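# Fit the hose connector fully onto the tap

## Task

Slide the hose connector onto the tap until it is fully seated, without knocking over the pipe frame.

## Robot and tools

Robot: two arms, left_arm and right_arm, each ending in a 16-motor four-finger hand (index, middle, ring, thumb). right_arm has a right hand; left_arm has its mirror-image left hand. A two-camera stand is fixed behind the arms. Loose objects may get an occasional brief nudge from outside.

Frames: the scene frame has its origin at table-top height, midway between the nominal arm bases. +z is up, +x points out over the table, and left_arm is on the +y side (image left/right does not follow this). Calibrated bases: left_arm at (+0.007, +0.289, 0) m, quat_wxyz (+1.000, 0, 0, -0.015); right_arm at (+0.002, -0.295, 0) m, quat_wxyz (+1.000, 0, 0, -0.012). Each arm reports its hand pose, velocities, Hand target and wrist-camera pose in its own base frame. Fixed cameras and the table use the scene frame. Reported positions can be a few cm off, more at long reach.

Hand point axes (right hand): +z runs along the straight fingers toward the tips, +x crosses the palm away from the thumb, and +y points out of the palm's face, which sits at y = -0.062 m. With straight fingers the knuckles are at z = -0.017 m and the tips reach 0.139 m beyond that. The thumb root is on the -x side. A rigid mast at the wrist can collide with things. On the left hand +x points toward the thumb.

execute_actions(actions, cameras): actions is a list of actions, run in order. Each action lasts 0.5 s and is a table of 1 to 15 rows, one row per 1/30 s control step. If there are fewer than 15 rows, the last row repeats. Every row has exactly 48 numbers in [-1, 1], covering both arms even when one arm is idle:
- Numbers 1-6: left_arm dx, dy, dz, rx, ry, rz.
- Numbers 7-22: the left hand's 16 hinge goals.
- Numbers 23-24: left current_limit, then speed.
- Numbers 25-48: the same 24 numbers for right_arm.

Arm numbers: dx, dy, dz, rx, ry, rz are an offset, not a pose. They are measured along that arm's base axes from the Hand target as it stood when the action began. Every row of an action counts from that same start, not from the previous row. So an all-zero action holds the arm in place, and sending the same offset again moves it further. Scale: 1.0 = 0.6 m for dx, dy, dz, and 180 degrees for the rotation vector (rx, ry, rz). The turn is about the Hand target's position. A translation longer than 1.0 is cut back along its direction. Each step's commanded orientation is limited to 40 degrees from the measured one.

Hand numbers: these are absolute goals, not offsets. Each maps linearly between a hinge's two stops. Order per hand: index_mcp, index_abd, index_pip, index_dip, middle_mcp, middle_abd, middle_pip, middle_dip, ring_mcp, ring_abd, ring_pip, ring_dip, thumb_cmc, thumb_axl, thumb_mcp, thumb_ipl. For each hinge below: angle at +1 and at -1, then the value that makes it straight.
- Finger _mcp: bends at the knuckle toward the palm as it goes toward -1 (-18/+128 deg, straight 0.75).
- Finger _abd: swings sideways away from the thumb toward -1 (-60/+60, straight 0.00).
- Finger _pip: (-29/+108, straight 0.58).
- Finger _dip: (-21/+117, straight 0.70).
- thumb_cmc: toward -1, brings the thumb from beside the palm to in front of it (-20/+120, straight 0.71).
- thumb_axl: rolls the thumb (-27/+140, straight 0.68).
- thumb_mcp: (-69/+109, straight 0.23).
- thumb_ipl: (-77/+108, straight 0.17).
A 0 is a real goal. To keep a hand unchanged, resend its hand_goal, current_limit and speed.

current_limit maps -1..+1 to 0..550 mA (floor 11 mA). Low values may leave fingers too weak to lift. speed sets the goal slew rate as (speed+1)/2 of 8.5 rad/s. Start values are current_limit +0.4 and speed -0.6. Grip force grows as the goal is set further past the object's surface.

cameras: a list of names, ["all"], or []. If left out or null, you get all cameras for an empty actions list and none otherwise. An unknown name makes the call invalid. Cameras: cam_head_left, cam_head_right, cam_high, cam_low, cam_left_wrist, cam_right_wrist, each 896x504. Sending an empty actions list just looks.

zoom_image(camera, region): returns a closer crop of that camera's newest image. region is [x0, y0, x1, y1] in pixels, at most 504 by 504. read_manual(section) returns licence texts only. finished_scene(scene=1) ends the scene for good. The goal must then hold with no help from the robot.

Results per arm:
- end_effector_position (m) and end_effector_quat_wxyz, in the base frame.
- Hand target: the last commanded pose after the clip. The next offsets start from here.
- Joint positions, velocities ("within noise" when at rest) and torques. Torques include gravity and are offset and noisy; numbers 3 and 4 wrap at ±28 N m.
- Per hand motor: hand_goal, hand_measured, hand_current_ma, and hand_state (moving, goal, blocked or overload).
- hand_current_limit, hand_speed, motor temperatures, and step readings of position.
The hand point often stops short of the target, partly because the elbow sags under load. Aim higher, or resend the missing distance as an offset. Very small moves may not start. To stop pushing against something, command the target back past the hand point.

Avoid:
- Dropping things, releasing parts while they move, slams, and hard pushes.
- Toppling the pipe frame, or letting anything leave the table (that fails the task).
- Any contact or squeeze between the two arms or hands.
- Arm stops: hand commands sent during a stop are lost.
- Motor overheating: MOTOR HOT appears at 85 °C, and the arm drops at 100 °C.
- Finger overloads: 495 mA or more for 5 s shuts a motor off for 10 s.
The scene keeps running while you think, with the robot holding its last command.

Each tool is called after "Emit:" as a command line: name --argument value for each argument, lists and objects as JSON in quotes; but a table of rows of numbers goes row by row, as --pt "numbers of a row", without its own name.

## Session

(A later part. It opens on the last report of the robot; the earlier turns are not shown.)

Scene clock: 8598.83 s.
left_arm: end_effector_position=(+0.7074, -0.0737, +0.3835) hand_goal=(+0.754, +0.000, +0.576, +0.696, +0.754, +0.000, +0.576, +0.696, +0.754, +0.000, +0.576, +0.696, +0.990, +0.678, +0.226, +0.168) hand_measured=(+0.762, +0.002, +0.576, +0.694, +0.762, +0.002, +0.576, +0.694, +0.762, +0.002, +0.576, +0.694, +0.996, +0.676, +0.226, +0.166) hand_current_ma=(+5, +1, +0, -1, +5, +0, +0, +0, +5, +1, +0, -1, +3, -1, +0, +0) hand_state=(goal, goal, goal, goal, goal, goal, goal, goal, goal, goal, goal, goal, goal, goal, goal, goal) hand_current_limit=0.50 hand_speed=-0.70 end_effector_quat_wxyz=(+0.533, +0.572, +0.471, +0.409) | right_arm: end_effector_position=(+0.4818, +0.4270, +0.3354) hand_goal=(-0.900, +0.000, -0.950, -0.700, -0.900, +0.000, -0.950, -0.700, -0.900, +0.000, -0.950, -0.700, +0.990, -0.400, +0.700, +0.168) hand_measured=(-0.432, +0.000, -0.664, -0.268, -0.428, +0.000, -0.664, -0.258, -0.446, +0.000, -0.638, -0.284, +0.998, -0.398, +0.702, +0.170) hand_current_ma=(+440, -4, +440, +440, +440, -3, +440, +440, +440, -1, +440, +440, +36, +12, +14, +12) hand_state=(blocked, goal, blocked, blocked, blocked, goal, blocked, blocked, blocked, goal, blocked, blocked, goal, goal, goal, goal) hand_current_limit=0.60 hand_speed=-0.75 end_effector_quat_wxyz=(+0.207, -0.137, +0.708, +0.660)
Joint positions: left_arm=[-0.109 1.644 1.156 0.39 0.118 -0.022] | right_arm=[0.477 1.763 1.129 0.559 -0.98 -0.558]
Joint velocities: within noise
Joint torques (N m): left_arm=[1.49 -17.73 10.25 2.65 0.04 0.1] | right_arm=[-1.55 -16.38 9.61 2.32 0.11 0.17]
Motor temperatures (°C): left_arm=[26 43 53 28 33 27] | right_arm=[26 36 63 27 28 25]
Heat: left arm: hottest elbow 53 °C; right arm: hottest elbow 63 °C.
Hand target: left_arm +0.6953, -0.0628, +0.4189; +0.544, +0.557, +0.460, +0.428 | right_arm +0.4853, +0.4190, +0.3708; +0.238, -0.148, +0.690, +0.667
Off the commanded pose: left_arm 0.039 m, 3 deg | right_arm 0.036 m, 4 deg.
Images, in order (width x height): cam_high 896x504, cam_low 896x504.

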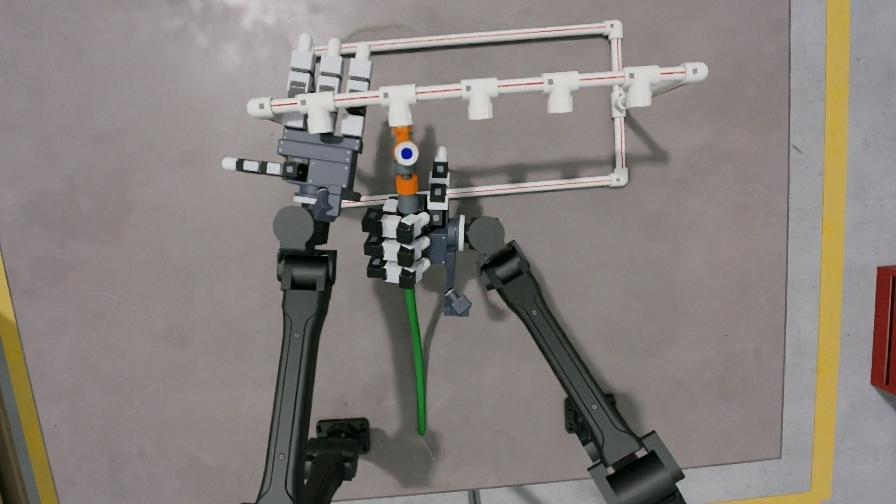

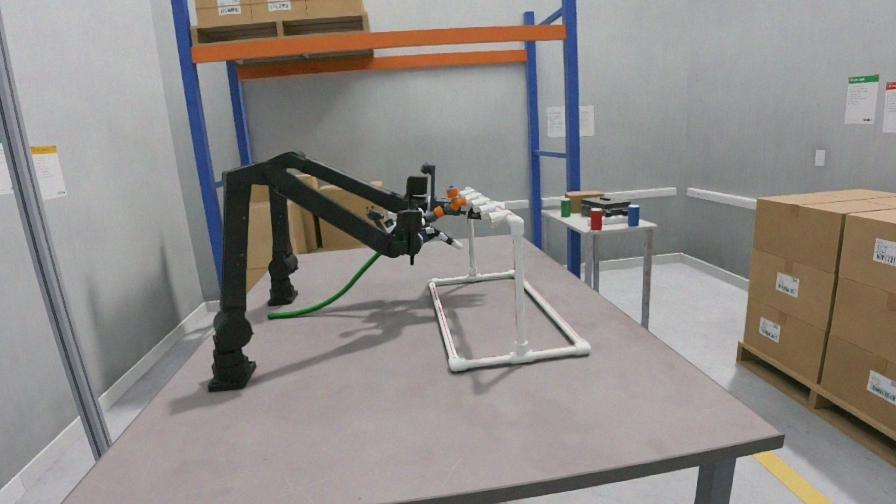

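Emit:
execute_actions --actions '[[[0,0,0,0,0,-0.0333,0.754,0,0.576,0.696,0.754,0,0.576,0.696,0.754,0,0.576,0.696,0.99,0.678,0.226,0.168,0.5,-0.7,0,0,0,0,0,0,-0.9,0,-0.95,-0.7,-0.9,0,-0.95,-0.7,-0.9,0,-0.95,-0.7,0.99,-0.4,0.7,0.168,0.6,-0.75]],[[0,0,0,0,0,-0.0333,0.754,0,0.576,0.696,0.754,0,0.576,0.696,0.754,0,0.576,0.696,0.99,0.678,0.226,0.168,0.5,-0.7,0,0,0,0,0,0,-0.9,0,-0.95,-0.7,-0.9,0,-0.95,-0.7,-0.9,0,-0.95,-0.7,0.99,-0.4,0.7,0.168,0.6,-0.75]],[[-0.03,0.014,0,0,0,0,0.754,0,0.576,0.696,0.754,0,0.576,0.696,0.754,0,0.576,0.696,0.99,0.678,0.226,0.168,0.5,-0.7,0,0,0,0,0,0,-0.9,0,-0.95,-0.7,-0.9,0,-0.95,-0.7,-0.9,0,-0.95,-0.7,0.99,-0.4,0.7,0.168,0.6,-0.75]]]' --cameras '["cam_high"]'

Scene clock: 8953.67 s.
left_arm: end_effector_position=(+0.6898, -0.0624, +0.3850) hand_goal=(+0.754, +0.000, +0.576, +0.696, +0.754, +0.000, +0.576, +0.696, +0.754, +0.000, +0.576, +0.696, +0.990, +0.678, +0.226, +0.168) hand_measured=(+0.762, +0.002, +0.576, +0.694, +0.770, +0.002, +0.576, +0.694, +0.762, +0.002, +0.576, +0.694, +0.996, +0.676, +0.226, +0.166) hand_current_ma=(+5, +1, +0, -1, +15, +0, +0, +0, +5, +1, +0, -1, +3, -1, +0, +0) hand_state=(goal, goal, goal, goal, goal, goal, goal, goal, goal, goal, goal, goal, goal, goal, goal, goal) hand_current_limit=0.50 hand_speed=-0.70 end_effector_quat_wxyz=(+0.578, +0.612, +0.417, +0.344) | right_arm: end_effector_position=(+0.4818, +0.4270, +0.3354) hand_goal=(-0.900, +0.000, -0.950, -0.700, -0.900, +0.000, -0.950, -0.700, -0.900, +0.000, -0.950, -0.700, +0.990, -0.400, +0.700, +0.168) hand_measured=(-0.432, +0.000, -0.664, -0.268, -0.428, +0.000, -0.664, -0.258, -0.446, +0.000, -0.638, -0.284, +0.998, -0.398, +0.702, +0.170) hand_current_ma=(+440, -4, +440, +440, +440, -3, +440, +440, +440, -1, +440, +440, +36, +12, +14, +12) hand_state=(blocked, goal, blocked, blocked, blocked, goal, blocked, blocked, blocked, goal, blocked, blocked, goal, goal, goal, goal) hand_current_limit=0.60 hand_speed=-0.75 end_effector_quat_wxyz=(+0.207, -0.137, +0.708, +0.660)
Joint positions: left_arm=[-0.021 1.608 1.117 0.387 0.411 -0.019] | right_arm=[0.477 1.763 1.129 0.559 -0.98 -0.558]
Joint torques (N m): left_arm=[1.14 -16.91 10.29 2.81 0.15 0.18] | right_arm=[-1.55 -16.32 9.63 2.32 0.11 0.17]
Motor temperatures (°C): left_arm=[26 44 53 27 28 27] | right_arm=[26 38 53 27 25 25]
Heat: left arm: hottest elbow 53 °C; right arm: hottest elbow 53 °C.
Hand target: left_arm +0.6772, -0.0543, +0.4189; +0.586, +0.601, +0.399, +0.369 | right_arm +0.4853, +0.4190, +0.3708; +0.238, -0.148, +0.690, +0.667
Off the commanded pose: left_arm 0.037 m, 4 deg | right_arm 0.036 m, 4 deg.
Step readings (end_effector_position of left_arm | right_arm):
0: (+0.7074, -0.0737, +0.3835) | (+0.4818, +0.4270, +0.3354)
1: (+0.7073, -0.0745, +0.3835) | (+0.4818, +0.4270, +0.3354)
2: (+0.7072, -0.0758, +0.3835) | (+0.4818, +0.4270, +0.3354)
4: (+0.7068, -0.0773, +0.3835) | (+0.4818, +0.4270, +0.3354)
8: (+0.7066, -0.0750, +0.3833) | (+0.4818, +0.4270, +0.3354)
15: (+0.7066, -0.0740, +0.3832) | (+0.4818, +0.4270, +0.3354)
16: (+0.7064, -0.0746, +0.3832) | (+0.4818, +0.4270, +0.3354)
17: (+0.7060, -0.0760, +0.3832) | (+0.4818, +0.4270, +0.3354)
19: (+0.7046, -0.0774, +0.3832) | (+0.4818, +0.4270, +0.3354)
23: (+0.7037, -0.0734, +0.3833) | (+0.4818, +0.4270, +0.3354)
30: (+0.7035, -0.0714, +0.3832) | (+0.4818, +0.4270, +0.3354)
31: (+0.7035, -0.0715, +0.3832) | (+0.4818, +0.4270, +0.3354)
32: (+0.7031, -0.0715, +0.3833) | (+0.4818, +0.4270, +0.3354)
34: (+0.7006, -0.0702, +0.3835) | (+0.4818, +0.4270, +0.3354)
38: (+0.6927, -0.0650, +0.3848) | (+0.4818, +0.4270, +0.3354)
45: (+0.6900, -0.0626, +0.3850) | (+0.4818, +0.4270, +0.3354)
Images, in order (width x height): cam_high 896x504.

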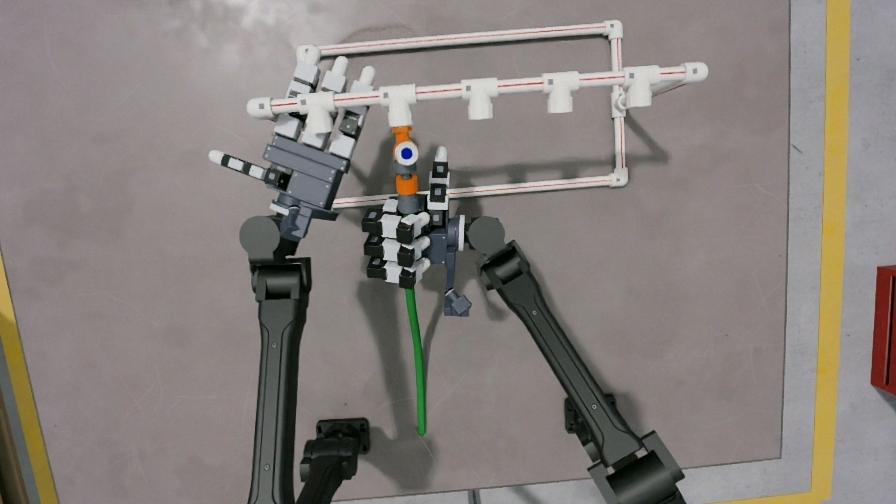

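Emit:
execute_actions --actions '[[[-0.0609,0.0271,0,0,0,0,0.754,0,0.576,0.696,0.754,0,0.576,0.696,0.754,0,0.576,0.696,0.99,0.678,0.226,0.168,0.5,-0.7,0,0,0,0,0,0,-0.9,0,-0.95,-0.7,-0.9,0,-0.95,-0.7,-0.9,0,-0.95,-0.7,0.99,-0.4,0.7,0.168,0.6,-0.75]],[[-0.0609,0.0271,0,0,0,0,0.754,0,0.576,0.696,0.754,0,0.576,0.696,0.754,0,0.576,0.696,0.99,0.678,0.226,0.168,0.5,-0.7,0,0,0,0,0,0,-0.9,0,-0.95,-0.7,-0.9,0,-0.95,-0.7,-0.9,0,-0.95,-0.7,0.99,-0.4,0.7,0.168,0.6,-0.75]],[[-0.0609,0.0271,0,0,0,0,0.754,0,0.576,0.696,0.754,0,0.576,0.696,0.754,0,0.576,0.696,0.99,0.678,0.226,0.168,0.5,-0.7,0,0,0,0,0,0,-0.9,0,-0.95,-0.7,-0.9,0,-0.95,-0.7,-0.9,0,-0.95,-0.7,0.99,-0.4,0.7,0.168,0.6,-0.75]],[[-0.0609,0.0271,0,0,0,0,0.754,0,0.576,0.696,0.754,0,0.576,0.696,0.754,0,0.576,0.696,0.99,0.678,0.226,0.168,0.5,-0.7,0,0,0,0,0,0,-0.9,0,-0.95,-0.7,-0.9,0,-0.95,-0.7,-0.9,0,-0.95,-0.7,0.99,-0.4,0.7,0.168,0.6,-0.75]],[[-0.0609,0.0271,0,0,0,0,0.754,0,0.576,0.696,0.754,0,0.576,0.696,0.754,0,0.576,0.696,0.99,0.678,0.226,0.168,0.5,-0.7,0,0,0,0,0,0,-0.9,0,-0.95,-0.7,-0.9,0,-0.95,-0.7,-0.9,0,-0.95,-0.7,0.99,-0.4,0.7,0.168,0.6,-0.75]]]' --cameras '["cam_high"]'

Scene clock: 8971.83 s.
left_arm: end_effector_position=(+0.4987, +0.0252, +0.4210) hand_goal=(+0.754, +0.000, +0.576, +0.696, +0.754, +0.000, +0.576, +0.696, +0.754, +0.000, +0.576, +0.696, +0.990, +0.678, +0.226, +0.168) hand_measured=(+0.764, +0.002, +0.576, +0.694, +0.776, +0.002, +0.584, +0.698, +0.764, +0.000, +0.578, +0.694, +0.996, +0.676, +0.226, +0.166) hand_current_ma=(+6, +0, +0, -1, +22, +0, +3, +1, +7, +0, +0, +0, +3, -1, +0, +0) hand_state=(goal, goal, goal, goal, blocked, goal, goal, goal, goal, goal, goal, goal, goal, goal, goal, goal) hand_current_limit=0.50 hand_speed=-0.70 end_effector_quat_wxyz=(+0.591, +0.598, +0.401, +0.364) | right_arm: end_effector_position=(+0.4818, +0.4270, +0.3354) hand_goal=(-0.900, +0.000, -0.950, -0.700, -0.900, +0.000, -0.950, -0.700, -0.900, +0.000, -0.950, -0.700, +0.990, -0.400, +0.700, +0.168) hand_measured=(-0.432, +0.000, -0.664, -0.268, -0.428, +0.000, -0.664, -0.258, -0.446, +0.000, -0.638, -0.284, +0.998, -0.398, +0.702, +0.170) hand_current_ma=(+440, -4, +440, +440, +440, -3, +440, +440, +440, -1, +440, +440, +36, +12, +14, +12) hand_state=(blocked, goal, blocked, blocked, blocked, goal, blocked, blocked, blocked, goal, blocked, blocked, goal, goal, goal, goal) hand_current_limit=0.60 hand_speed=-0.75 end_effector_quat_wxyz=(+0.207, -0.137, +0.708, +0.660)
Joint positions: left_arm=[0.227 1.102 0.693 0.362 0.655 -0.009] | right_arm=[0.477 1.763 1.129 0.559 -0.98 -0.558]
Joint torques (N m): left_arm=[1.08 -7.82 9.39 2 0.12 0.22] | right_arm=[-1.61 -16.32 9.63 2.33 0.11 0.17]
Heat: left arm: hottest elbow 52 °C; right arm: hottest elbow 53 °C.
Hand target: left_arm +0.4945, +0.0270, +0.4188; +0.586, +0.601, +0.399, +0.369 | right_arm +0.4853, +0.4190, +0.3708; +0.238, -0.148, +0.690, +0.667
Off the commanded pose: left_arm 0.005 m, 1 deg | right_arm 0.036 m, 4 deg.
Step readings (end_effector_position of left_arm | right_arm):
0: (+0.6898, -0.0624, +0.3850) | (+0.4818, +0.4270, +0.3354)
1: (+0.6895, -0.0625, +0.3848) | (+0.4818, +0.4270, +0.3354)
2: (+0.6880, -0.0621, +0.3840) | (+0.4818, +0.4270, +0.3354)
4: (+0.6789, -0.0599, +0.3842) | (+0.4818, +0.4270, +0.3354)
8: (+0.6598, -0.0494, +0.3887) | (+0.4818, +0.4270, +0.3354)
15: (+0.6533, -0.0436, +0.3896) | (+0.4818, +0.4270, +0.3354)
16: (+0.6530, -0.0435, +0.3891) | (+0.4818, +0.4270, +0.3354)
17: (+0.6513, -0.0434, +0.3887) | (+0.4818, +0.4270, +0.3354)
19: (+0.6420, -0.0417, +0.3889) | (+0.4818, +0.4270, +0.3354)
23: (+0.6219, -0.0318, +0.3955) | (+0.4818, +0.4270, +0.3354)
30: (+0.6152, -0.0265, +0.3968) | (+0.4818, +0.4270, +0.3354)
31: (+0.6150, -0.0264, +0.3966) | (+0.4818, +0.4270, +0.3354)
32: (+0.6135, -0.0254, +0.3960) | (+0.4818, +0.4270, +0.3354)
34: (+0.6043, -0.0236, +0.3948) | (+0.4818, +0.4270, +0.3354)
38: (+0.5841, -0.0141, +0.4015) | (+0.4818, +0.4270, +0.3354)
45: (+0.5742, -0.0069, +0.4155) | (+0.4818, +0.4270, +0.3354)
46: (+0.5740, -0.0069, +0.4153) | (+0.4818, +0.4270, +0.3354)
47: (+0.5726, -0.0068, +0.4137) | (+0.4818, +0.4270, +0.3354)
49: (+0.5642, -0.0054, +0.4091) | (+0.4818, +0.4270, +0.3354)
53: (+0.5456, +0.0028, +0.4072) | (+0.4818, +0.4270, +0.3354)
60: (+0.5360, +0.0090, +0.4198) | (+0.4818, +0.4270, +0.3354)
61: (+0.5356, +0.0086, +0.4198) | (+0.4818, +0.4270, +0.3354)
62: (+0.5342, +0.0088, +0.4188) | (+0.4818, +0.4270, +0.3354)
64: (+0.5260, +0.0100, +0.4146) | (+0.4818, +0.4270, +0.3354)
68: (+0.5076, +0.0196, +0.4121) | (+0.4818, +0.4270, +0.3354)
75: (+0.4986, +0.0254, +0.4217) | (+0.4818, +0.4270, +0.3354)
Images, in order (width x height): cam_high 896x504.

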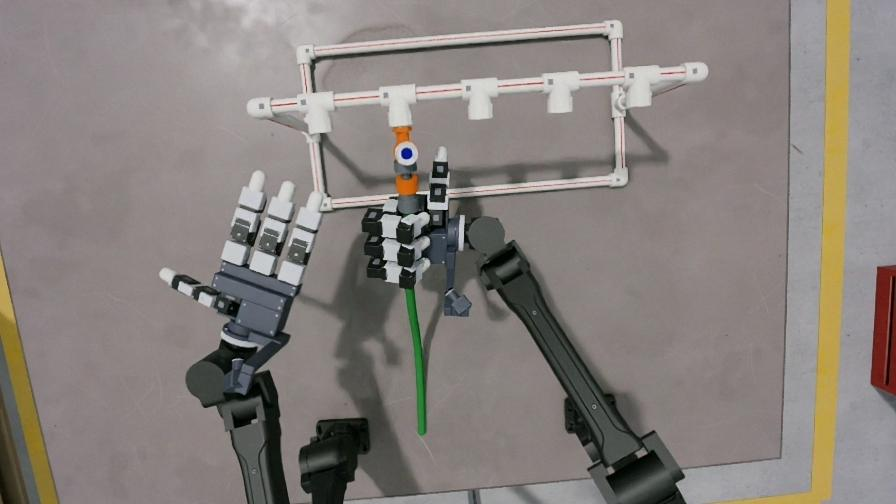

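Emit:
execute_actions --actions '[[[0,0,0.08,0,0,0,0.754,0,0.576,0.696,0.754,0,0.576,0.696,0.754,0,0.576,0.696,-0.571,-0.4,0.226,0.168,0.5,-0.7,0,0,0,0,0,0,-0.9,0,-0.95,-0.7,-0.9,0,-0.95,-0.7,-0.9,0,-0.95,-0.7,0.99,-0.4,0.7,0.168,0.6,-0.75]],[[0,0,0.08,-0.076,0.0342,0.0033,0.754,0,0.576,0.696,0.754,0,0.576,0.696,0.754,0,0.576,0.696,-0.571,-0.4,0.226,0.168,0.5,-0.7,0,0,0,0,0,0,-0.9,0,-0.95,-0.7,-0.9,0,-0.95,-0.7,-0.9,0,-0.95,-0.7,0.99,-0.4,0.7,0.168,0.6,-0.75]],[[0,0,0.06,-0.076,0.0342,0.0033,0.754,0,0.576,0.696,0.754,0,0.576,0.696,0.754,0,0.576,0.696,-0.571,-0.4,0.226,0.168,0.5,-0.7,0,0,0,0,0,0,-0.9,0,-0.95,-0.7,-0.9,0,-0.95,-0.7,-0.9,0,-0.95,-0.7,0.99,-0.4,0.7,0.168,0.6,-0.75]],[[0,0,0,-0.076,0.0342,0.0033,0.754,0,0.576,0.696,0.754,0,0.576,0.696,0.754,0,0.576,0.696,-0.571,-0.4,0.226,0.168,0.5,-0.7,0,0,0,0,0,0,-0.9,0,-0.95,-0.7,-0.9,0,-0.95,-0.7,-0.9,0,-0.95,-0.7,0.99,-0.4,0.7,0.168,0.6,-0.75]],[[0,0,0,-0.076,0.0342,0.0033,0.754,0,0.576,0.696,0.754,0,0.576,0.696,0.754,0,0.576,0.696,-0.571,-0.4,0.226,0.168,0.5,-0.7,0,0,0,0,0,0,-0.9,0,-0.95,-0.7,-0.9,0,-0.95,-0.7,-0.9,0,-0.95,-0.7,0.99,-0.4,0.7,0.168,0.6,-0.75]],[[0,0,0,-0.076,0.0342,0.0033,0.754,0,0.576,0.696,0.754,0,0.576,0.696,0.754,0,0.576,0.696,-0.571,-0.4,0.226,0.168,0.5,-0.7,0,0,0,0,0,0,-0.9,0,-0.95,-0.7,-0.9,0,-0.95,-0.7,-0.9,0,-0.95,-0.7,0.99,-0.4,0.7,0.168,0.6,-0.75]],[[0,0,0,-0.076,0.0342,0.0033,0.754,0,0.576,0.696,0.754,0,0.576,0.696,0.754,0,0.576,0.696,-0.571,-0.4,0.226,0.168,0.5,-0.7,0,0,0,0,0,0,-0.9,0,-0.95,-0.7,-0.9,0,-0.95,-0.7,-0.9,0,-0.95,-0.7,0.99,-0.4,0.7,0.168,0.6,-0.75]]]' --cameras '["cam_high", "cam_low", "cam_head_left"]'

Scene clock: 9007.80 s.
left_arm: end_effector_position=(+0.4942, +0.0283, +0.5040) hand_goal=(+0.754, +0.000, +0.576, +0.696, +0.754, +0.000, +0.576, +0.696, +0.754, +0.000, +0.576, +0.696, -0.570, -0.400, +0.226, +0.168) hand_measured=(+0.756, +0.002, +0.576, +0.694, +0.756, +0.002, +0.578, +0.698, +0.756, +0.002, +0.578, +0.694, -0.558, -0.398, +0.228, +0.168) hand_current_ma=(+1, +0, +0, -1, +1, +0, +1, +1, +1, +0, +0, +0, +8, +1, +1, +0) hand_state=(goal, goal, goal, goal, goal, goal, goal, goal, goal, goal, goal, goal, goal, goal, goal, goal) hand_current_limit=0.50 hand_speed=-0.70 end_effector_quat_wxyz=(+0.653, +0.143, +0.727, -0.155) | right_arm: end_effector_position=(+0.4818, +0.4270, +0.3354) hand_goal=(-0.900, +0.000, -0.950, -0.700, -0.900, +0.000, -0.950, -0.700, -0.900, +0.000, -0.950, -0.700, +0.990, -0.400, +0.700, +0.168) hand_measured=(-0.432, +0.000, -0.664, -0.268, -0.428, +0.000, -0.664, -0.258, -0.446, +0.000, -0.638, -0.284, +0.998, -0.398, +0.702, +0.170) hand_current_ma=(+440, -4, +440, +440, +440, -3, +440, +440, +440, -1, +440, +440, +36, +12, +14, +12) hand_state=(blocked, goal, blocked, blocked, blocked, goal, blocked, blocked, blocked, goal, blocked, blocked, goal, goal, goal, goal) hand_current_limit=0.60 hand_speed=-0.75 end_effector_quat_wxyz=(+0.207, -0.137, +0.708, +0.660)
Joint positions: left_arm=[0.075 0.952 1.155 -0.315 0.499 -1.557] | right_arm=[0.477 1.763 1.129 0.559 -0.98 -0.558]
Joint torques (N m): left_arm=[0.38 -5.36 17.55 2.04 0.03 -0.03] | right_arm=[-1.55 -16.26 9.63 2.32 0.11 0.17]
Heat: left arm: hottest elbow 51 °C; right arm: hottest elbow 53 °C.
Hand target: left_arm +0.4946, +0.0269, +0.5508; +0.676, +0.143, +0.707, -0.155 | right_arm +0.4853, +0.4190, +0.3708; +0.238, -0.148, +0.690, +0.667
Off the commanded pose: left_arm 0.047 m, 3 deg | right_arm 0.036 m, 4 deg.
Step readings (end_effector_position of left_arm | right_arm):
0: (+0.4988, +0.0252, +0.4209) | (+0.4818, +0.4270, +0.3354)
1: (+0.4988, +0.0253, +0.4206) | (+0.4818, +0.4270, +0.3354)
2: (+0.4990, +0.0253, +0.4190) | (+0.4818, +0.4270, +0.3354)
4: (+0.4986, +0.0252, +0.4146) | (+0.4818, +0.4270, +0.3354)
8: (+0.4932, +0.0240, +0.4154) | (+0.4818, +0.4270, +0.3354)
15: (+0.4896, +0.0231, +0.4173) | (+0.4818, +0.4270, +0.3354)
16: (+0.4898, +0.0231, +0.4168) | (+0.4818, +0.4270, +0.3354)
17: (+0.4904, +0.0243, +0.4163) | (+0.4818, +0.4270, +0.3354)
19: (+0.4913, +0.0273, +0.4177) | (+0.4818, +0.4270, +0.3354)
23: (+0.4858, +0.0274, +0.4438) | (+0.4818, +0.4270, +0.3354)
30: (+0.4834, +0.0266, +0.4813) | (+0.4818, +0.4270, +0.3354)
31: (+0.4838, +0.0273, +0.4816) | (+0.4818, +0.4270, +0.3354)
32: (+0.4854, +0.0283, +0.4797) | (+0.4818, +0.4270, +0.3354)
34: (+0.4891, +0.0302, +0.4763) | (+0.4818, +0.4270, +0.3354)
38: (+0.4935, +0.0278, +0.4827) | (+0.4818, +0.4270, +0.3354)
45: (+0.4924, +0.0286, +0.5033) | (+0.4818, +0.4270, +0.3354)
46: (+0.4926, +0.0293, +0.5039) | (+0.4818, +0.4270, +0.3354)
47: (+0.4933, +0.0299, +0.5030) | (+0.4818, +0.4270, +0.3354)
49: (+0.4949, +0.0312, +0.4997) | (+0.4818, +0.4270, +0.3354)
53: (+0.4972, +0.0284, +0.4951) | (+0.4818, +0.4270, +0.3354)
60: (+0.4977, +0.0296, +0.4956) | (+0.4818, +0.4270, +0.3354)
61: (+0.4978, +0.0302, +0.4954) | (+0.4818, +0.4270, +0.3354)
62: (+0.4980, +0.0306, +0.4940) | (+0.4818, +0.4270, +0.3354)
64: (+0.4985, +0.0314, +0.4916) | (+0.4818, +0.4270, +0.3354)
68: (+0.4987, +0.0294, +0.4941) | (+0.4818, +0.4270, +0.3354)
75: (+0.4973, +0.0302, +0.5002) | (+0.4818, +0.4270, +0.3354)
76: (+0.4973, +0.0307, +0.4997) | (+0.4818, +0.4270, +0.3354)
77: (+0.4972, +0.0309, +0.4980) | (+0.4818, +0.4270, +0.3354)
79: (+0.4967, +0.0309, +0.4953) | (+0.4818, +0.4270, +0.3354)
83: (+0.4953, +0.0303, +0.5003) | (+0.4818, +0.4270, +0.3354)
90: (+0.4937, +0.0312, +0.5081) | (+0.4818, +0.4270, +0.3354)
91: (+0.4936, +0.0311, +0.5076) | (+0.4818, +0.4270, +0.3354)
92: (+0.4935, +0.0312, +0.5054) | (+0.4818, +0.4270, +0.3354)
94: (+0.4937, +0.0311, +0.5025) | (+0.4818, +0.4270, +0.3354)
98: (+0.4947, +0.0300, +0.5056) | (+0.4818, +0.4270, +0.3354)
105: (+0.4928, +0.0287, +0.5102) | (+0.4818, +0.4270, +0.3354)
Images, in order (width x height): cam_head_left 896x504, cam_high 896x504, cam_low 896x504.

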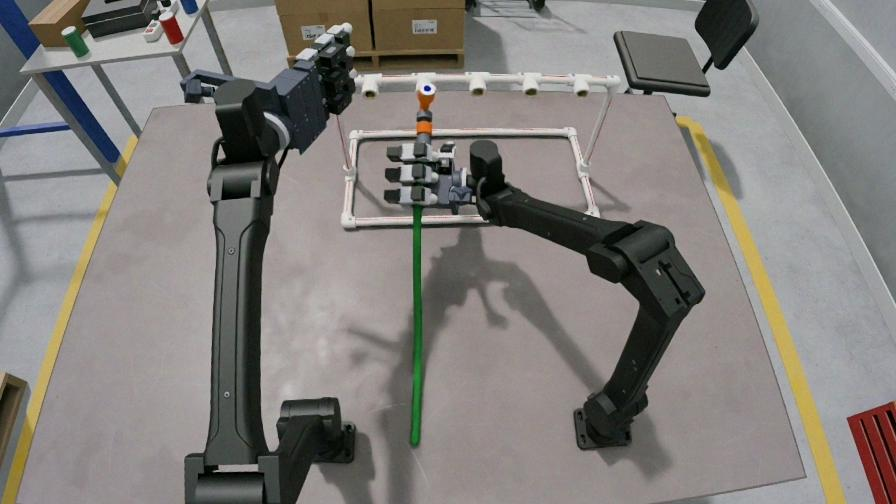

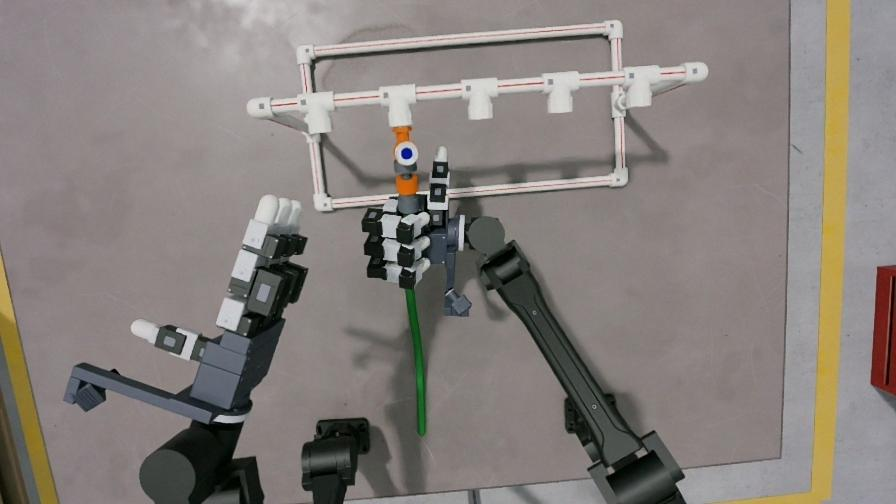

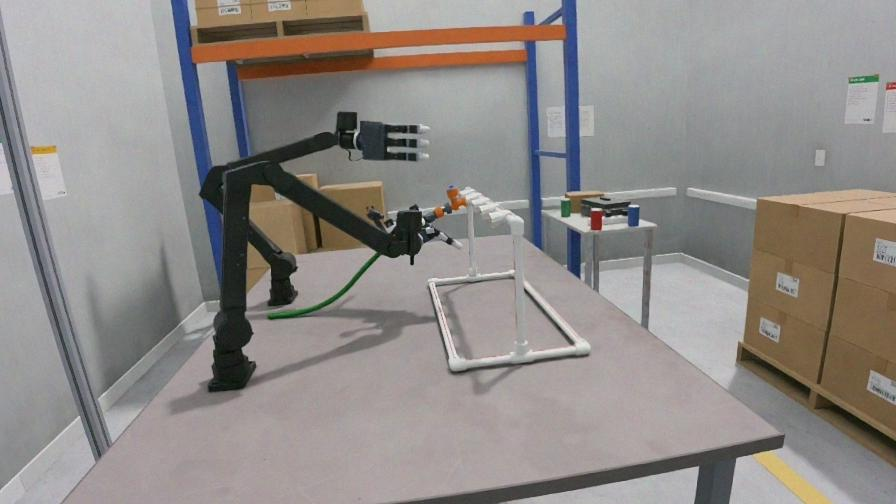

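Emit:
execute_actions --actions '[[[0.0733,-0.0375,0,0,-0.0031,0.0068,0.754,0,0.576,0.696,0.754,0,0.576,0.696,0.754,0,0.576,0.696,-0.571,-0.4,0.226,0.168,0.5,-0.7,0,0,0,0,0,0,-0.9,0,-0.95,-0.7,-0.9,0,-0.95,-0.7,-0.9,0,-0.95,-0.7,0.99,-0.4,0.7,0.168,0.6,-0.75]],[[0.0733,-0.0375,0,0,-0.0031,0.0068,0.754,0,0.576,0.696,0.754,0,0.576,0.696,0.754,0,0.576,0.696,-0.571,-0.4,0.226,0.168,0.5,-0.7,0,0,0,0,0,0,-0.9,0,-0.95,-0.7,-0.9,0,-0.95,-0.7,-0.9,0,-0.95,-0.7,0.99,-0.4,0.7,0.168,0.6,-0.75]],[[0.0733,-0.0375,0,0,-0.0031,0.0068,0.754,0,0.576,0.696,0.754,0,0.576,0.696,0.754,0,0.576,0.696,-0.571,-0.4,0.226,0.168,0.5,-0.7,0,0,0,0,0,0,-0.9,0,-0.95,-0.7,-0.9,0,-0.95,-0.7,-0.9,0,-0.95,-0.7,0.99,-0.4,0.7,0.168,0.6,-0.75]],[[0.0733,-0.0375,0,0,-0.0031,0.0068,0.754,0,0.576,0.696,0.754,0,0.576,0.696,0.754,0,0.576,0.696,-0.571,-0.4,0.226,0.168,0.5,-0.7,0,0,0,0,0,0,-0.9,0,-0.95,-0.7,-0.9,0,-0.95,-0.7,-0.9,0,-0.95,-0.7,0.99,-0.4,0.7,0.168,0.6,-0.75]],[[0.0733,-0.0375,0,0,-0.0031,0.0068,0.754,0,0.576,0.696,0.754,0,0.576,0.696,0.754,0,0.576,0.696,-0.571,-0.4,0.226,0.168,0.5,-0.7,0,0,0,0,0,0,-0.9,0,-0.95,-0.7,-0.9,0,-0.95,-0.7,-0.9,0,-0.95,-0.7,0.99,-0.4,0.7,0.168,0.6,-0.75]],[[0.0733,-0.0375,0,0,-0.0031,0.0068,0.754,0,0.576,0.696,0.754,0,0.576,0.696,0.754,0,0.576,0.696,-0.571,-0.4,0.226,0.168,0.5,-0.7,0,0,0,0,0,0,-0.9,0,-0.95,-0.7,-0.9,0,-0.95,-0.7,-0.9,0,-0.95,-0.7,0.99,-0.4,0.7,0.168,0.6,-0.75]]]' --cameras '["cam_high", "cam_low"]'

Scene clock: 9033.70 s.
left_arm: end_effector_position=(+0.7562, -0.1042, +0.4978) hand_goal=(+0.754, +0.000, +0.576, +0.696, +0.754, +0.000, +0.576, +0.696, +0.754, +0.000, +0.576, +0.696, -0.570, -0.400, +0.226, +0.168) hand_measured=(+0.754, +0.002, +0.576, +0.694, +0.754, +0.002, +0.578, +0.698, +0.754, +0.002, +0.578, +0.694, -0.558, -0.398, +0.228, +0.168) hand_current_ma=(+0, +1, +0, -1, +0, +0, +0, +1, +0, +1, +0, +0, +8, +1, +1, +0) hand_state=(goal, goal, goal, goal, goal, goal, goal, goal, goal, goal, goal, goal, goal, goal, goal, goal) hand_current_limit=0.50 hand_speed=-0.70 end_effector_quat_wxyz=(+0.677, +0.106, +0.721, -0.102) | right_arm: end_effector_position=(+0.4818, +0.4270, +0.3354) hand_goal=(-0.900, +0.000, -0.950, -0.700, -0.900, +0.000, -0.950, -0.700, -0.900, +0.000, -0.950, -0.700, +0.990, -0.400, +0.700, +0.168) hand_measured=(-0.432, +0.000, -0.664, -0.268, -0.428, +0.000, -0.664, -0.258, -0.446, +0.000, -0.638, -0.284, +0.998, -0.398, +0.702, +0.170) hand_current_ma=(+440, -4, +440, +440, +440, -3, +440, +440, +440, -1, +440, +440, +36, +12, +14, +12) hand_state=(blocked, goal, blocked, blocked, blocked, goal, blocked, blocked, blocked, goal, blocked, blocked, goal, goal, goal, goal) hand_current_limit=0.60 hand_speed=-0.75 end_effector_quat_wxyz=(+0.207, -0.137, +0.708, +0.660)
Joint positions: left_arm=[-0.234 1.675 1.77 -0.157 0.062 -1.57] | right_arm=[0.477 1.763 1.129 0.559 -0.98 -0.558]
Joint torques (N m): left_arm=[0.15 -15.91 17.72 2.14 -0.12 0.06] | right_arm=[-1.61 -16.32 9.62 2.33 0.11 0.17]
Motor temperatures (°C): left_arm=[26 38 63 27 28 27] | right_arm=[26 39 53 27 24 25]
Heat: left arm: hottest elbow 63 °C; right arm: hottest elbow 53 °C.
Hand target: left_arm +0.7585, -0.1081, +0.5507; +0.704, +0.102, +0.694, -0.107 | right_arm +0.4853, +0.4190, +0.3708; +0.238, -0.148, +0.690, +0.667
Off the commanded pose: left_arm 0.053 m, 4 deg | right_arm 0.036 m, 4 deg.
Step readings (end_effector_position of left_arm | right_arm):
0: (+0.4942, +0.0283, +0.5039) | (+0.4818, +0.4270, +0.3354)
1: (+0.4943, +0.0288, +0.5037) | (+0.4818, +0.4270, +0.3354)
2: (+0.4953, +0.0297, +0.5038) | (+0.4818, +0.4270, +0.3354)
4: (+0.5013, +0.0289, +0.5056) | (+0.4818, +0.4270, +0.3354)
8: (+0.5236, +0.0133, +0.5038) | (+0.4818, +0.4270, +0.3354)
15: (+0.5381, +0.0065, +0.4866) | (+0.4818, +0.4270, +0.3354)
16: (+0.5380, +0.0071, +0.4867) | (+0.4818, +0.4270, +0.3354)
17: (+0.5385, +0.0077, +0.4884) | (+0.4818, +0.4270, +0.3354)
19: (+0.5436, +0.0077, +0.4947) | (+0.4818, +0.4270, +0.3354)
23: (+0.5633, -0.0077, +0.5047) | (+0.4818, +0.4270, +0.3354)
30: (+0.5790, -0.0162, +0.4899) | (+0.4818, +0.4270, +0.3354)
31: (+0.5797, -0.0156, +0.4888) | (+0.4818, +0.4270, +0.3354)
32: (+0.5808, -0.0149, +0.4889) | (+0.4818, +0.4270, +0.3354)
34: (+0.5873, -0.0152, +0.4931) | (+0.4818, +0.4270, +0.3354)
38: (+0.6078, -0.0287, +0.5012) | (+0.4818, +0.4270, +0.3354)
45: (+0.6217, -0.0383, +0.4880) | (+0.4818, +0.4270, +0.3354)
46: (+0.6222, -0.0380, +0.4873) | (+0.4818, +0.4270, +0.3354)
47: (+0.6234, -0.0369, +0.4875) | (+0.4818, +0.4270, +0.3354)
49: (+0.6300, -0.0377, +0.4928) | (+0.4818, +0.4270, +0.3354)
53: (+0.6509, -0.0494, +0.5023) | (+0.4818, +0.4270, +0.3354)
60: (+0.6650, -0.0599, +0.4891) | (+0.4818, +0.4270, +0.3354)
61: (+0.6658, -0.0597, +0.4882) | (+0.4818, +0.4270, +0.3354)
62: (+0.6674, -0.0590, +0.4882) | (+0.4818, +0.4270, +0.3354)
64: (+0.6746, -0.0602, +0.4929) | (+0.4818, +0.4270, +0.3354)
68: (+0.6950, -0.0703, +0.5018) | (+0.4818, +0.4270, +0.3354)
75: (+0.7091, -0.0819, +0.4905) | (+0.4818, +0.4270, +0.3354)
76: (+0.7099, -0.0818, +0.4896) | (+0.4818, +0.4270, +0.3354)
77: (+0.7117, -0.0813, +0.4901) | (+0.4818, +0.4270, +0.3354)
79: (+0.7194, -0.0832, +0.4953) | (+0.4818, +0.4270, +0.3354)
83: (+0.7394, -0.0917, +0.5034) | (+0.4818, +0.4270, +0.3354)
90: (+0.7544, -0.1036, +0.4933) | (+0.4818, +0.4270, +0.3354)
Images, in order (width x height): cam_high 896x504, cam_low 896x504.

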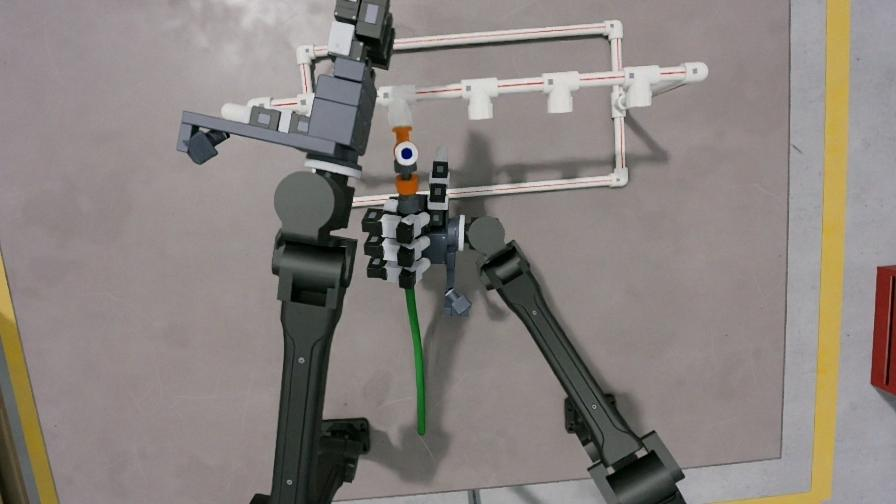

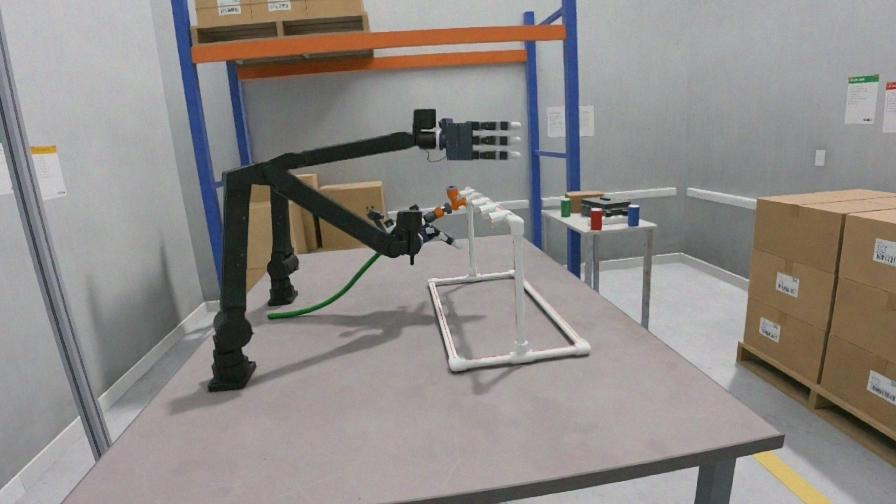

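Emit:
execute_actions --actions '[[[0.0555,-0.0293,0,0,-0.0031,0.0034,0.754,0,0.576,0.696,0.754,0,0.576,0.696,0.754,0,0.576,0.696,-0.571,-0.4,0.226,0.168,0.5,-0.7,0,0,0,0,0,0,-0.9,0,-0.95,-0.7,-0.9,0,-0.95,-0.7,-0.9,0,-0.95,-0.7,0.99,-0.4,0.7,0.168,0.6,-0.75]],[[0.0555,-0.0293,0,0,-0.0031,0.0034,0.754,0,0.576,0.696,0.754,0,0.576,0.696,0.754,0,0.576,0.696,-0.571,-0.4,0.226,0.168,0.5,-0.7,0,0,0,0,0,0,-0.9,0,-0.95,-0.7,-0.9,0,-0.95,-0.7,-0.9,0,-0.95,-0.7,0.99,-0.4,0.7,0.168,0.6,-0.75]],[[0.0555,-0.0293,0,0,-0.0031,0.0034,0.754,0,0.576,0.696,0.754,0,0.576,0.696,0.754,0,0.576,0.696,-0.571,-0.4,0.226,0.168,0.5,-0.7,0,0,0,0,0,0,-0.9,0,-0.95,-0.7,-0.9,0,-0.95,-0.7,-0.9,0,-0.95,-0.7,0.99,-0.4,0.7,0.168,0.6,-0.75]],[[0.0555,-0.0293,0,0,-0.0031,0.0034,0.754,0,0.576,0.696,0.754,0,0.576,0.696,0.754,0,0.576,0.696,-0.571,-0.4,0.226,0.168,0.5,-0.7,0,0,0,0,0,0,-0.9,0,-0.95,-0.7,-0.9,0,-0.95,-0.7,-0.9,0,-0.95,-0.7,0.99,-0.4,0.7,0.168,0.6,-0.75]]]' --cameras '["cam_high", "cam_head_left", "cam_low"]'

Scene clock: 9051.37 s.
left_arm: end_effector_position=(+0.8955, -0.1724, +0.5019) hand_goal=(+0.754, +0.000, +0.576, +0.696, +0.754, +0.000, +0.576, +0.696, +0.754, +0.000, +0.576, +0.696, -0.570, -0.400, +0.226, +0.168) hand_measured=(+0.754, +0.002, +0.576, +0.694, +0.754, +0.002, +0.578, +0.698, +0.754, +0.002, +0.578, +0.694, -0.558, -0.398, +0.228, +0.168) hand_current_ma=(+0, +1, +0, -1, +0, +0, +0, +1, +0, +1, +0, +0, +8, +1, +1, +0) hand_state=(goal, goal, goal, goal, goal, goal, goal, goal, goal, goal, goal, goal, goal, goal, goal, goal) hand_current_limit=0.50 hand_speed=-0.70 end_effector_quat_wxyz=(+0.699, +0.090, +0.704, -0.089) | right_arm: end_effector_position=(+0.4818, +0.4270, +0.3354) hand_goal=(-0.900, +0.000, -0.950, -0.700, -0.900, +0.000, -0.950, -0.700, -0.900, +0.000, -0.950, -0.700, +0.990, -0.400, +0.700, +0.168) hand_measured=(-0.432, +0.000, -0.664, -0.268, -0.428, +0.000, -0.664, -0.258, -0.446, +0.000, -0.638, -0.284, +0.998, -0.398, +0.702, +0.170) hand_current_ma=(+440, -4, +440, +440, +440, -3, +440, +440, +440, -1, +440, +440, +36, +12, +14, +12) hand_state=(blocked, goal, blocked, blocked, blocked, goal, blocked, blocked, blocked, goal, blocked, blocked, goal, goal, goal, goal) hand_current_limit=0.60 hand_speed=-0.75 end_effector_quat_wxyz=(+0.207, -0.137, +0.708, +0.660)
Joint positions: left_arm=[-0.29 2.225 2.591 -0.372 -0.035 -1.57] | right_arm=[0.477 1.763 1.129 0.559 -0.98 -0.558]
Joint torques (N m): left_arm=[-0.21 -22.01 16.85 2.1 -0.11 0.26] | right_arm=[-1.61 -16.32 9.62 2.32 0.11 0.17]
Motor temperatures (°C): left_arm=[26 38 62 27 28 27] | right_arm=[26 39 53 27 24 25]
Heat: left arm: hottest elbow 62 °C; right arm: hottest elbow 53 °C.
Hand target: left_arm +0.8916, -0.1784, +0.5508; +0.720, +0.089, +0.682, -0.090 | right_arm +0.4853, +0.4190, +0.3708; +0.238, -0.148, +0.690, +0.667
Off the commanded pose: left_arm 0.049 m, 3 deg | right_arm 0.036 m, 4 deg.
Step readings (end_effector_position of left_arm | right_arm):
0: (+0.7562, -0.1042, +0.4978) | (+0.4818, +0.4270, +0.3354)
1: (+0.7562, -0.1041, +0.4981) | (+0.4818, +0.4270, +0.3354)
2: (+0.7569, -0.1034, +0.4991) | (+0.4818, +0.4270, +0.3354)
4: (+0.7626, -0.1057, +0.5042) | (+0.4818, +0.4270, +0.3354)
8: (+0.7774, -0.1110, +0.5115) | (+0.4818, +0.4270, +0.3354)
15: (+0.7900, -0.1186, +0.4976) | (+0.4818, +0.4270, +0.3354)
16: (+0.7909, -0.1194, +0.4955) | (+0.4818, +0.4270, +0.3354)
17: (+0.7922, -0.1199, +0.4951) | (+0.4818, +0.4270, +0.3354)
19: (+0.7989, -0.1239, +0.4985) | (+0.4818, +0.4270, +0.3354)
23: (+0.8130, -0.1300, +0.5045) | (+0.4818, +0.4270, +0.3354)
30: (+0.8237, -0.1356, +0.4978) | (+0.4818, +0.4270, +0.3354)
31: (+0.8244, -0.1363, +0.4972) | (+0.4818, +0.4270, +0.3354)
32: (+0.8257, -0.1370, +0.4974) | (+0.4818, +0.4270, +0.3354)
34: (+0.8321, -0.1409, +0.5027) | (+0.4818, +0.4270, +0.3354)
38: (+0.8457, -0.1474, +0.5095) | (+0.4818, +0.4270, +0.3354)
45: (+0.8588, -0.1528, +0.4993) | (+0.4818, +0.4270, +0.3354)
46: (+0.8598, -0.1537, +0.4977) | (+0.4818, +0.4270, +0.3354)
47: (+0.8614, -0.1547, +0.4977) | (+0.4818, +0.4270, +0.3354)
49: (+0.8679, -0.1591, +0.5017) | (+0.4818, +0.4270, +0.3354)
53: (+0.8802, -0.1654, +0.5070) | (+0.4818, +0.4270, +0.3354)
60: (+0.8934, -0.1704, +0.4998) | (+0.4818, +0.4270, +0.3354)
Images, in order (width x height): cam_head_left 896x504, cam_high 896x504, cam_low 896x504.

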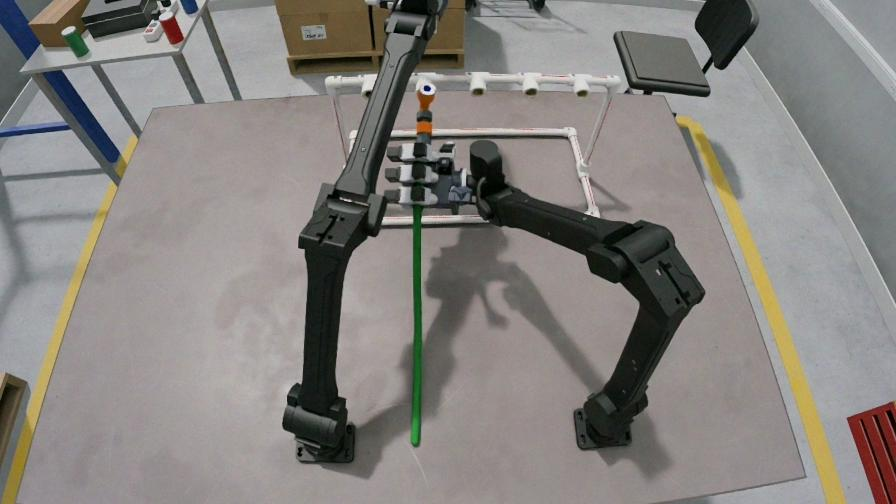

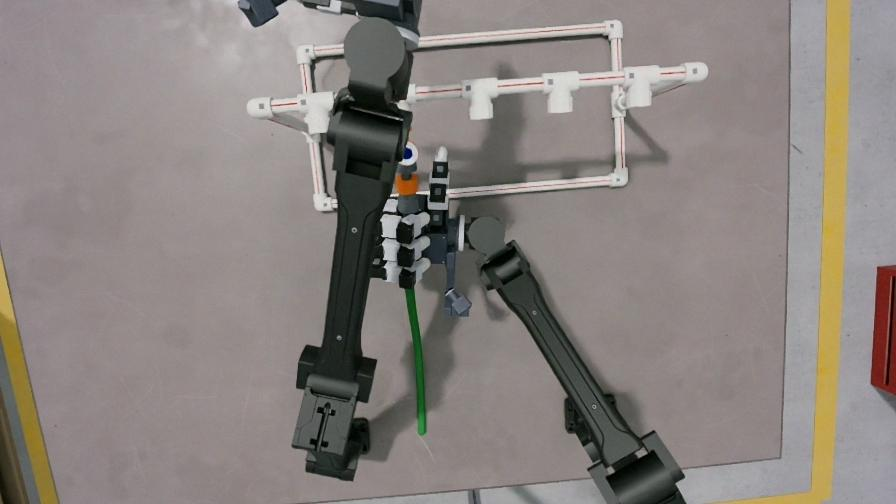

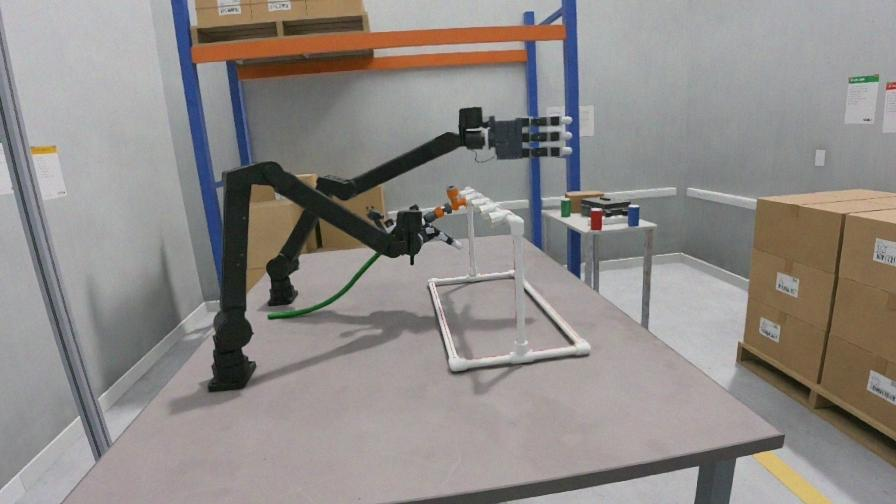

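Emit:
execute_actions --actions '[[[0,0,0,0,0,0,0.754,0,0.576,0.696,0.754,0,0.576,0.696,0.754,0,0.576,0.696,0.714,-0.4,0.226,0.168,0.5,-0.7,0,0,0,0,0,0,-0.9,0,-0.95,-0.7,-0.9,0,-0.95,-0.7,-0.9,0,-0.95,-0.7,0.99,-0.4,0.7,0.168,0.6,-0.75]],[[0,0,-0.04,0,-0.005,0,0.754,0,0.576,0.696,0.754,0,0.576,0.696,0.754,0,0.576,0.696,0.714,-0.4,0.226,0.168,0.5,-0.7,0,0,0,0,0,0,-0.9,0,-0.95,-0.7,-0.9,0,-0.95,-0.7,-0.9,0,-0.95,-0.7,0.99,-0.4,0.7,0.168,0.6,-0.75]]]' --cameras '["cam_head_right", "cam_low"]'

Scene clock: 9073.17 s.
left_arm: end_effector_position=(+0.9038, -0.1731, +0.4960) hand_goal=(+0.754, +0.000, +0.576, +0.696, +0.754, +0.000, +0.576, +0.696, +0.754, +0.000, +0.576, +0.696, +0.714, -0.400, +0.226, +0.168) hand_measured=(+0.754, +0.002, +0.576, +0.694, +0.754, +0.002, +0.578, +0.698, +0.754, +0.002, +0.578, +0.694, +0.712, -0.398, +0.228, +0.168) hand_current_ma=(+0, +1, +0, -1, +0, +0, +0, +1, +0, +1, +0, +0, -1, +1, +1, +0) hand_state=(goal, goal, goal, goal, goal, goal, goal, goal, goal, goal, goal, goal, goal, goal, goal, goal) hand_current_limit=0.50 hand_speed=-0.70 end_effector_quat_wxyz=(+0.709, +0.085, +0.695, -0.087) | right_arm: end_effector_position=(+0.4818, +0.4270, +0.3354) hand_goal=(-0.900, +0.000, -0.950, -0.700, -0.900, +0.000, -0.950, -0.700, -0.900, +0.000, -0.950, -0.700, +0.990, -0.400, +0.700, +0.168) hand_measured=(-0.432, +0.000, -0.664, -0.268, -0.428, +0.000, -0.664, -0.258, -0.446, +0.000, -0.638, -0.284, +0.998, -0.398, +0.702, +0.170) hand_current_ma=(+440, -4, +440, +440, +440, -3, +440, +440, +440, -1, +440, +440, +36, +12, +14, +12) hand_state=(blocked, goal, blocked, blocked, blocked, goal, blocked, blocked, blocked, goal, blocked, blocked, goal, goal, goal, goal) hand_current_limit=0.60 hand_speed=-0.75 end_effector_quat_wxyz=(+0.207, -0.137, +0.708, +0.660)
Joint positions: left_arm=[-0.29 2.251 2.603 -0.332 -0.045 -1.57] | right_arm=[0.477 1.763 1.129 0.559 -0.98 -0.558]
Joint torques (N m): left_arm=[-0.32 -24.12 9.8 3.22 -0.03 0.18] | right_arm=[-1.61 -16.32 9.62 2.32 0.11 0.17]
Motor temperatures (°C): left_arm=[26 43 68 27 28 27] | right_arm=[26 39 53 27 24 25]
Heat: left arm: hottest elbow 68 °C; right arm: hottest elbow 53 °C.
Hand target: left_arm +0.8916, -0.1784, +0.5267; +0.725, +0.090, +0.677, -0.089 | right_arm +0.4853, +0.4190, +0.3708; +0.238, -0.148, +0.690, +0.667
Off the commanded pose: left_arm 0.034 m, 3 deg | right_arm 0.036 m, 4 deg.
Step readings (end_effector_position of left_arm | right_arm):
0: (+0.8955, -0.1724, +0.5019) | (+0.4818, +0.4270, +0.3354)
1: (+0.8955, -0.1724, +0.5020) | (+0.4818, +0.4270, +0.3354)
2: (+0.8954, -0.1723, +0.5022) | (+0.4818, +0.4270, +0.3354)
4: (+0.8955, -0.1721, +0.5034) | (+0.4818, +0.4270, +0.3354)
8: (+0.8958, -0.1720, +0.5073) | (+0.4818, +0.4270, +0.3354)
15: (+0.8966, -0.1721, +0.5109) | (+0.4818, +0.4270, +0.3354)
16: (+0.8967, -0.1721, +0.5110) | (+0.4818, +0.4270, +0.3354)
17: (+0.8967, -0.1718, +0.5111) | (+0.4818, +0.4270, +0.3354)
19: (+0.8977, -0.1715, +0.5119) | (+0.4818, +0.4270, +0.3354)
23: (+0.8995, -0.1718, +0.5095) | (+0.4818, +0.4270, +0.3354)
30: (+0.9032, -0.1729, +0.4961) | (+0.4818, +0.4270, +0.3354)
Images, in order (width x height): cam_head_right 896x504, cam_low 896x504.

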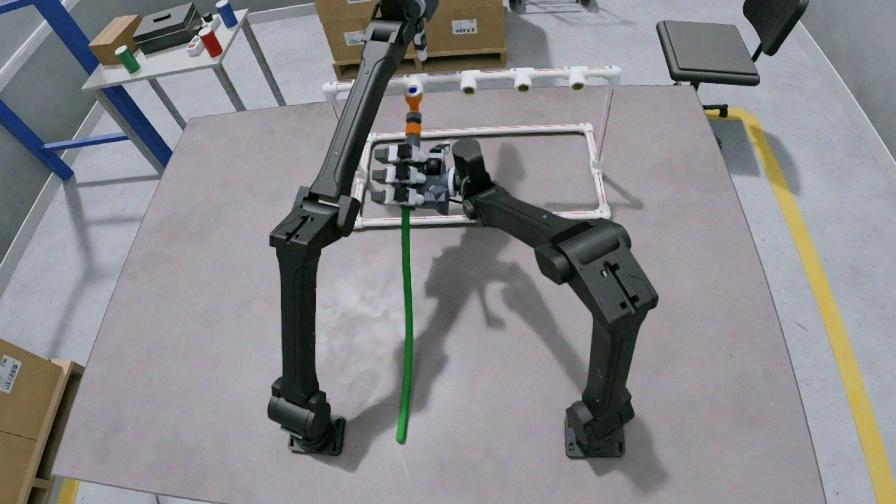

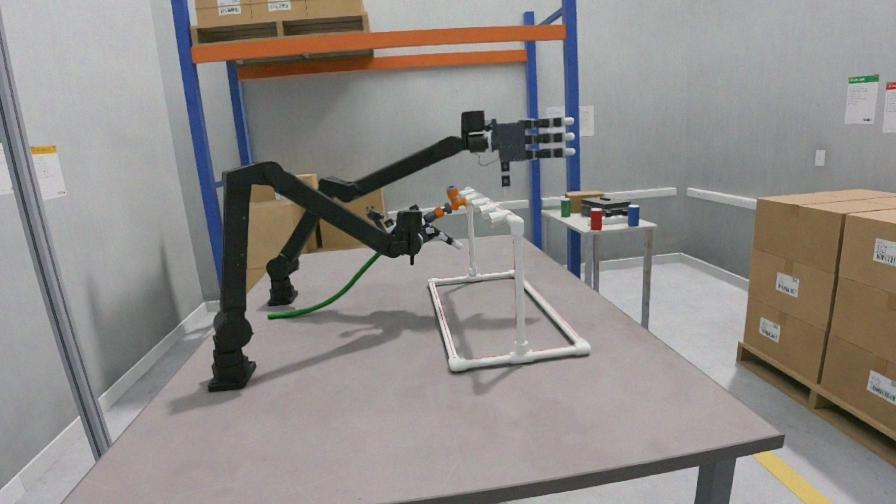

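Emit:
zoom_image --camera "cam_low" --region '[400, 90, 600, 250]'

Emit:
zoom_image --camera "cam_head_right" --region '[330, 0, 530, 180]'

Scaled by 2.520.

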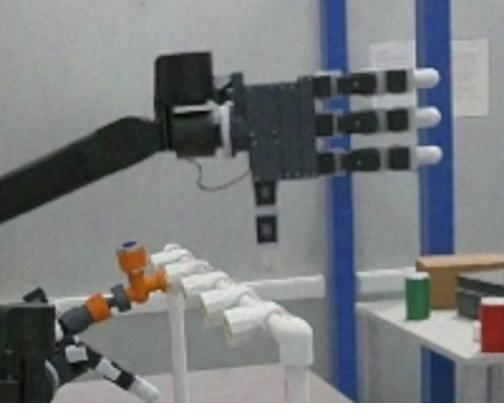

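Scaled by 2.520.

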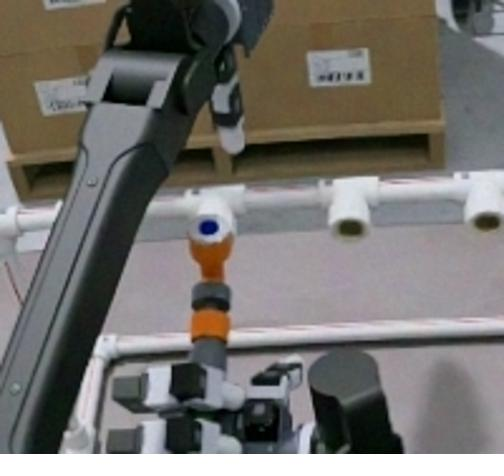

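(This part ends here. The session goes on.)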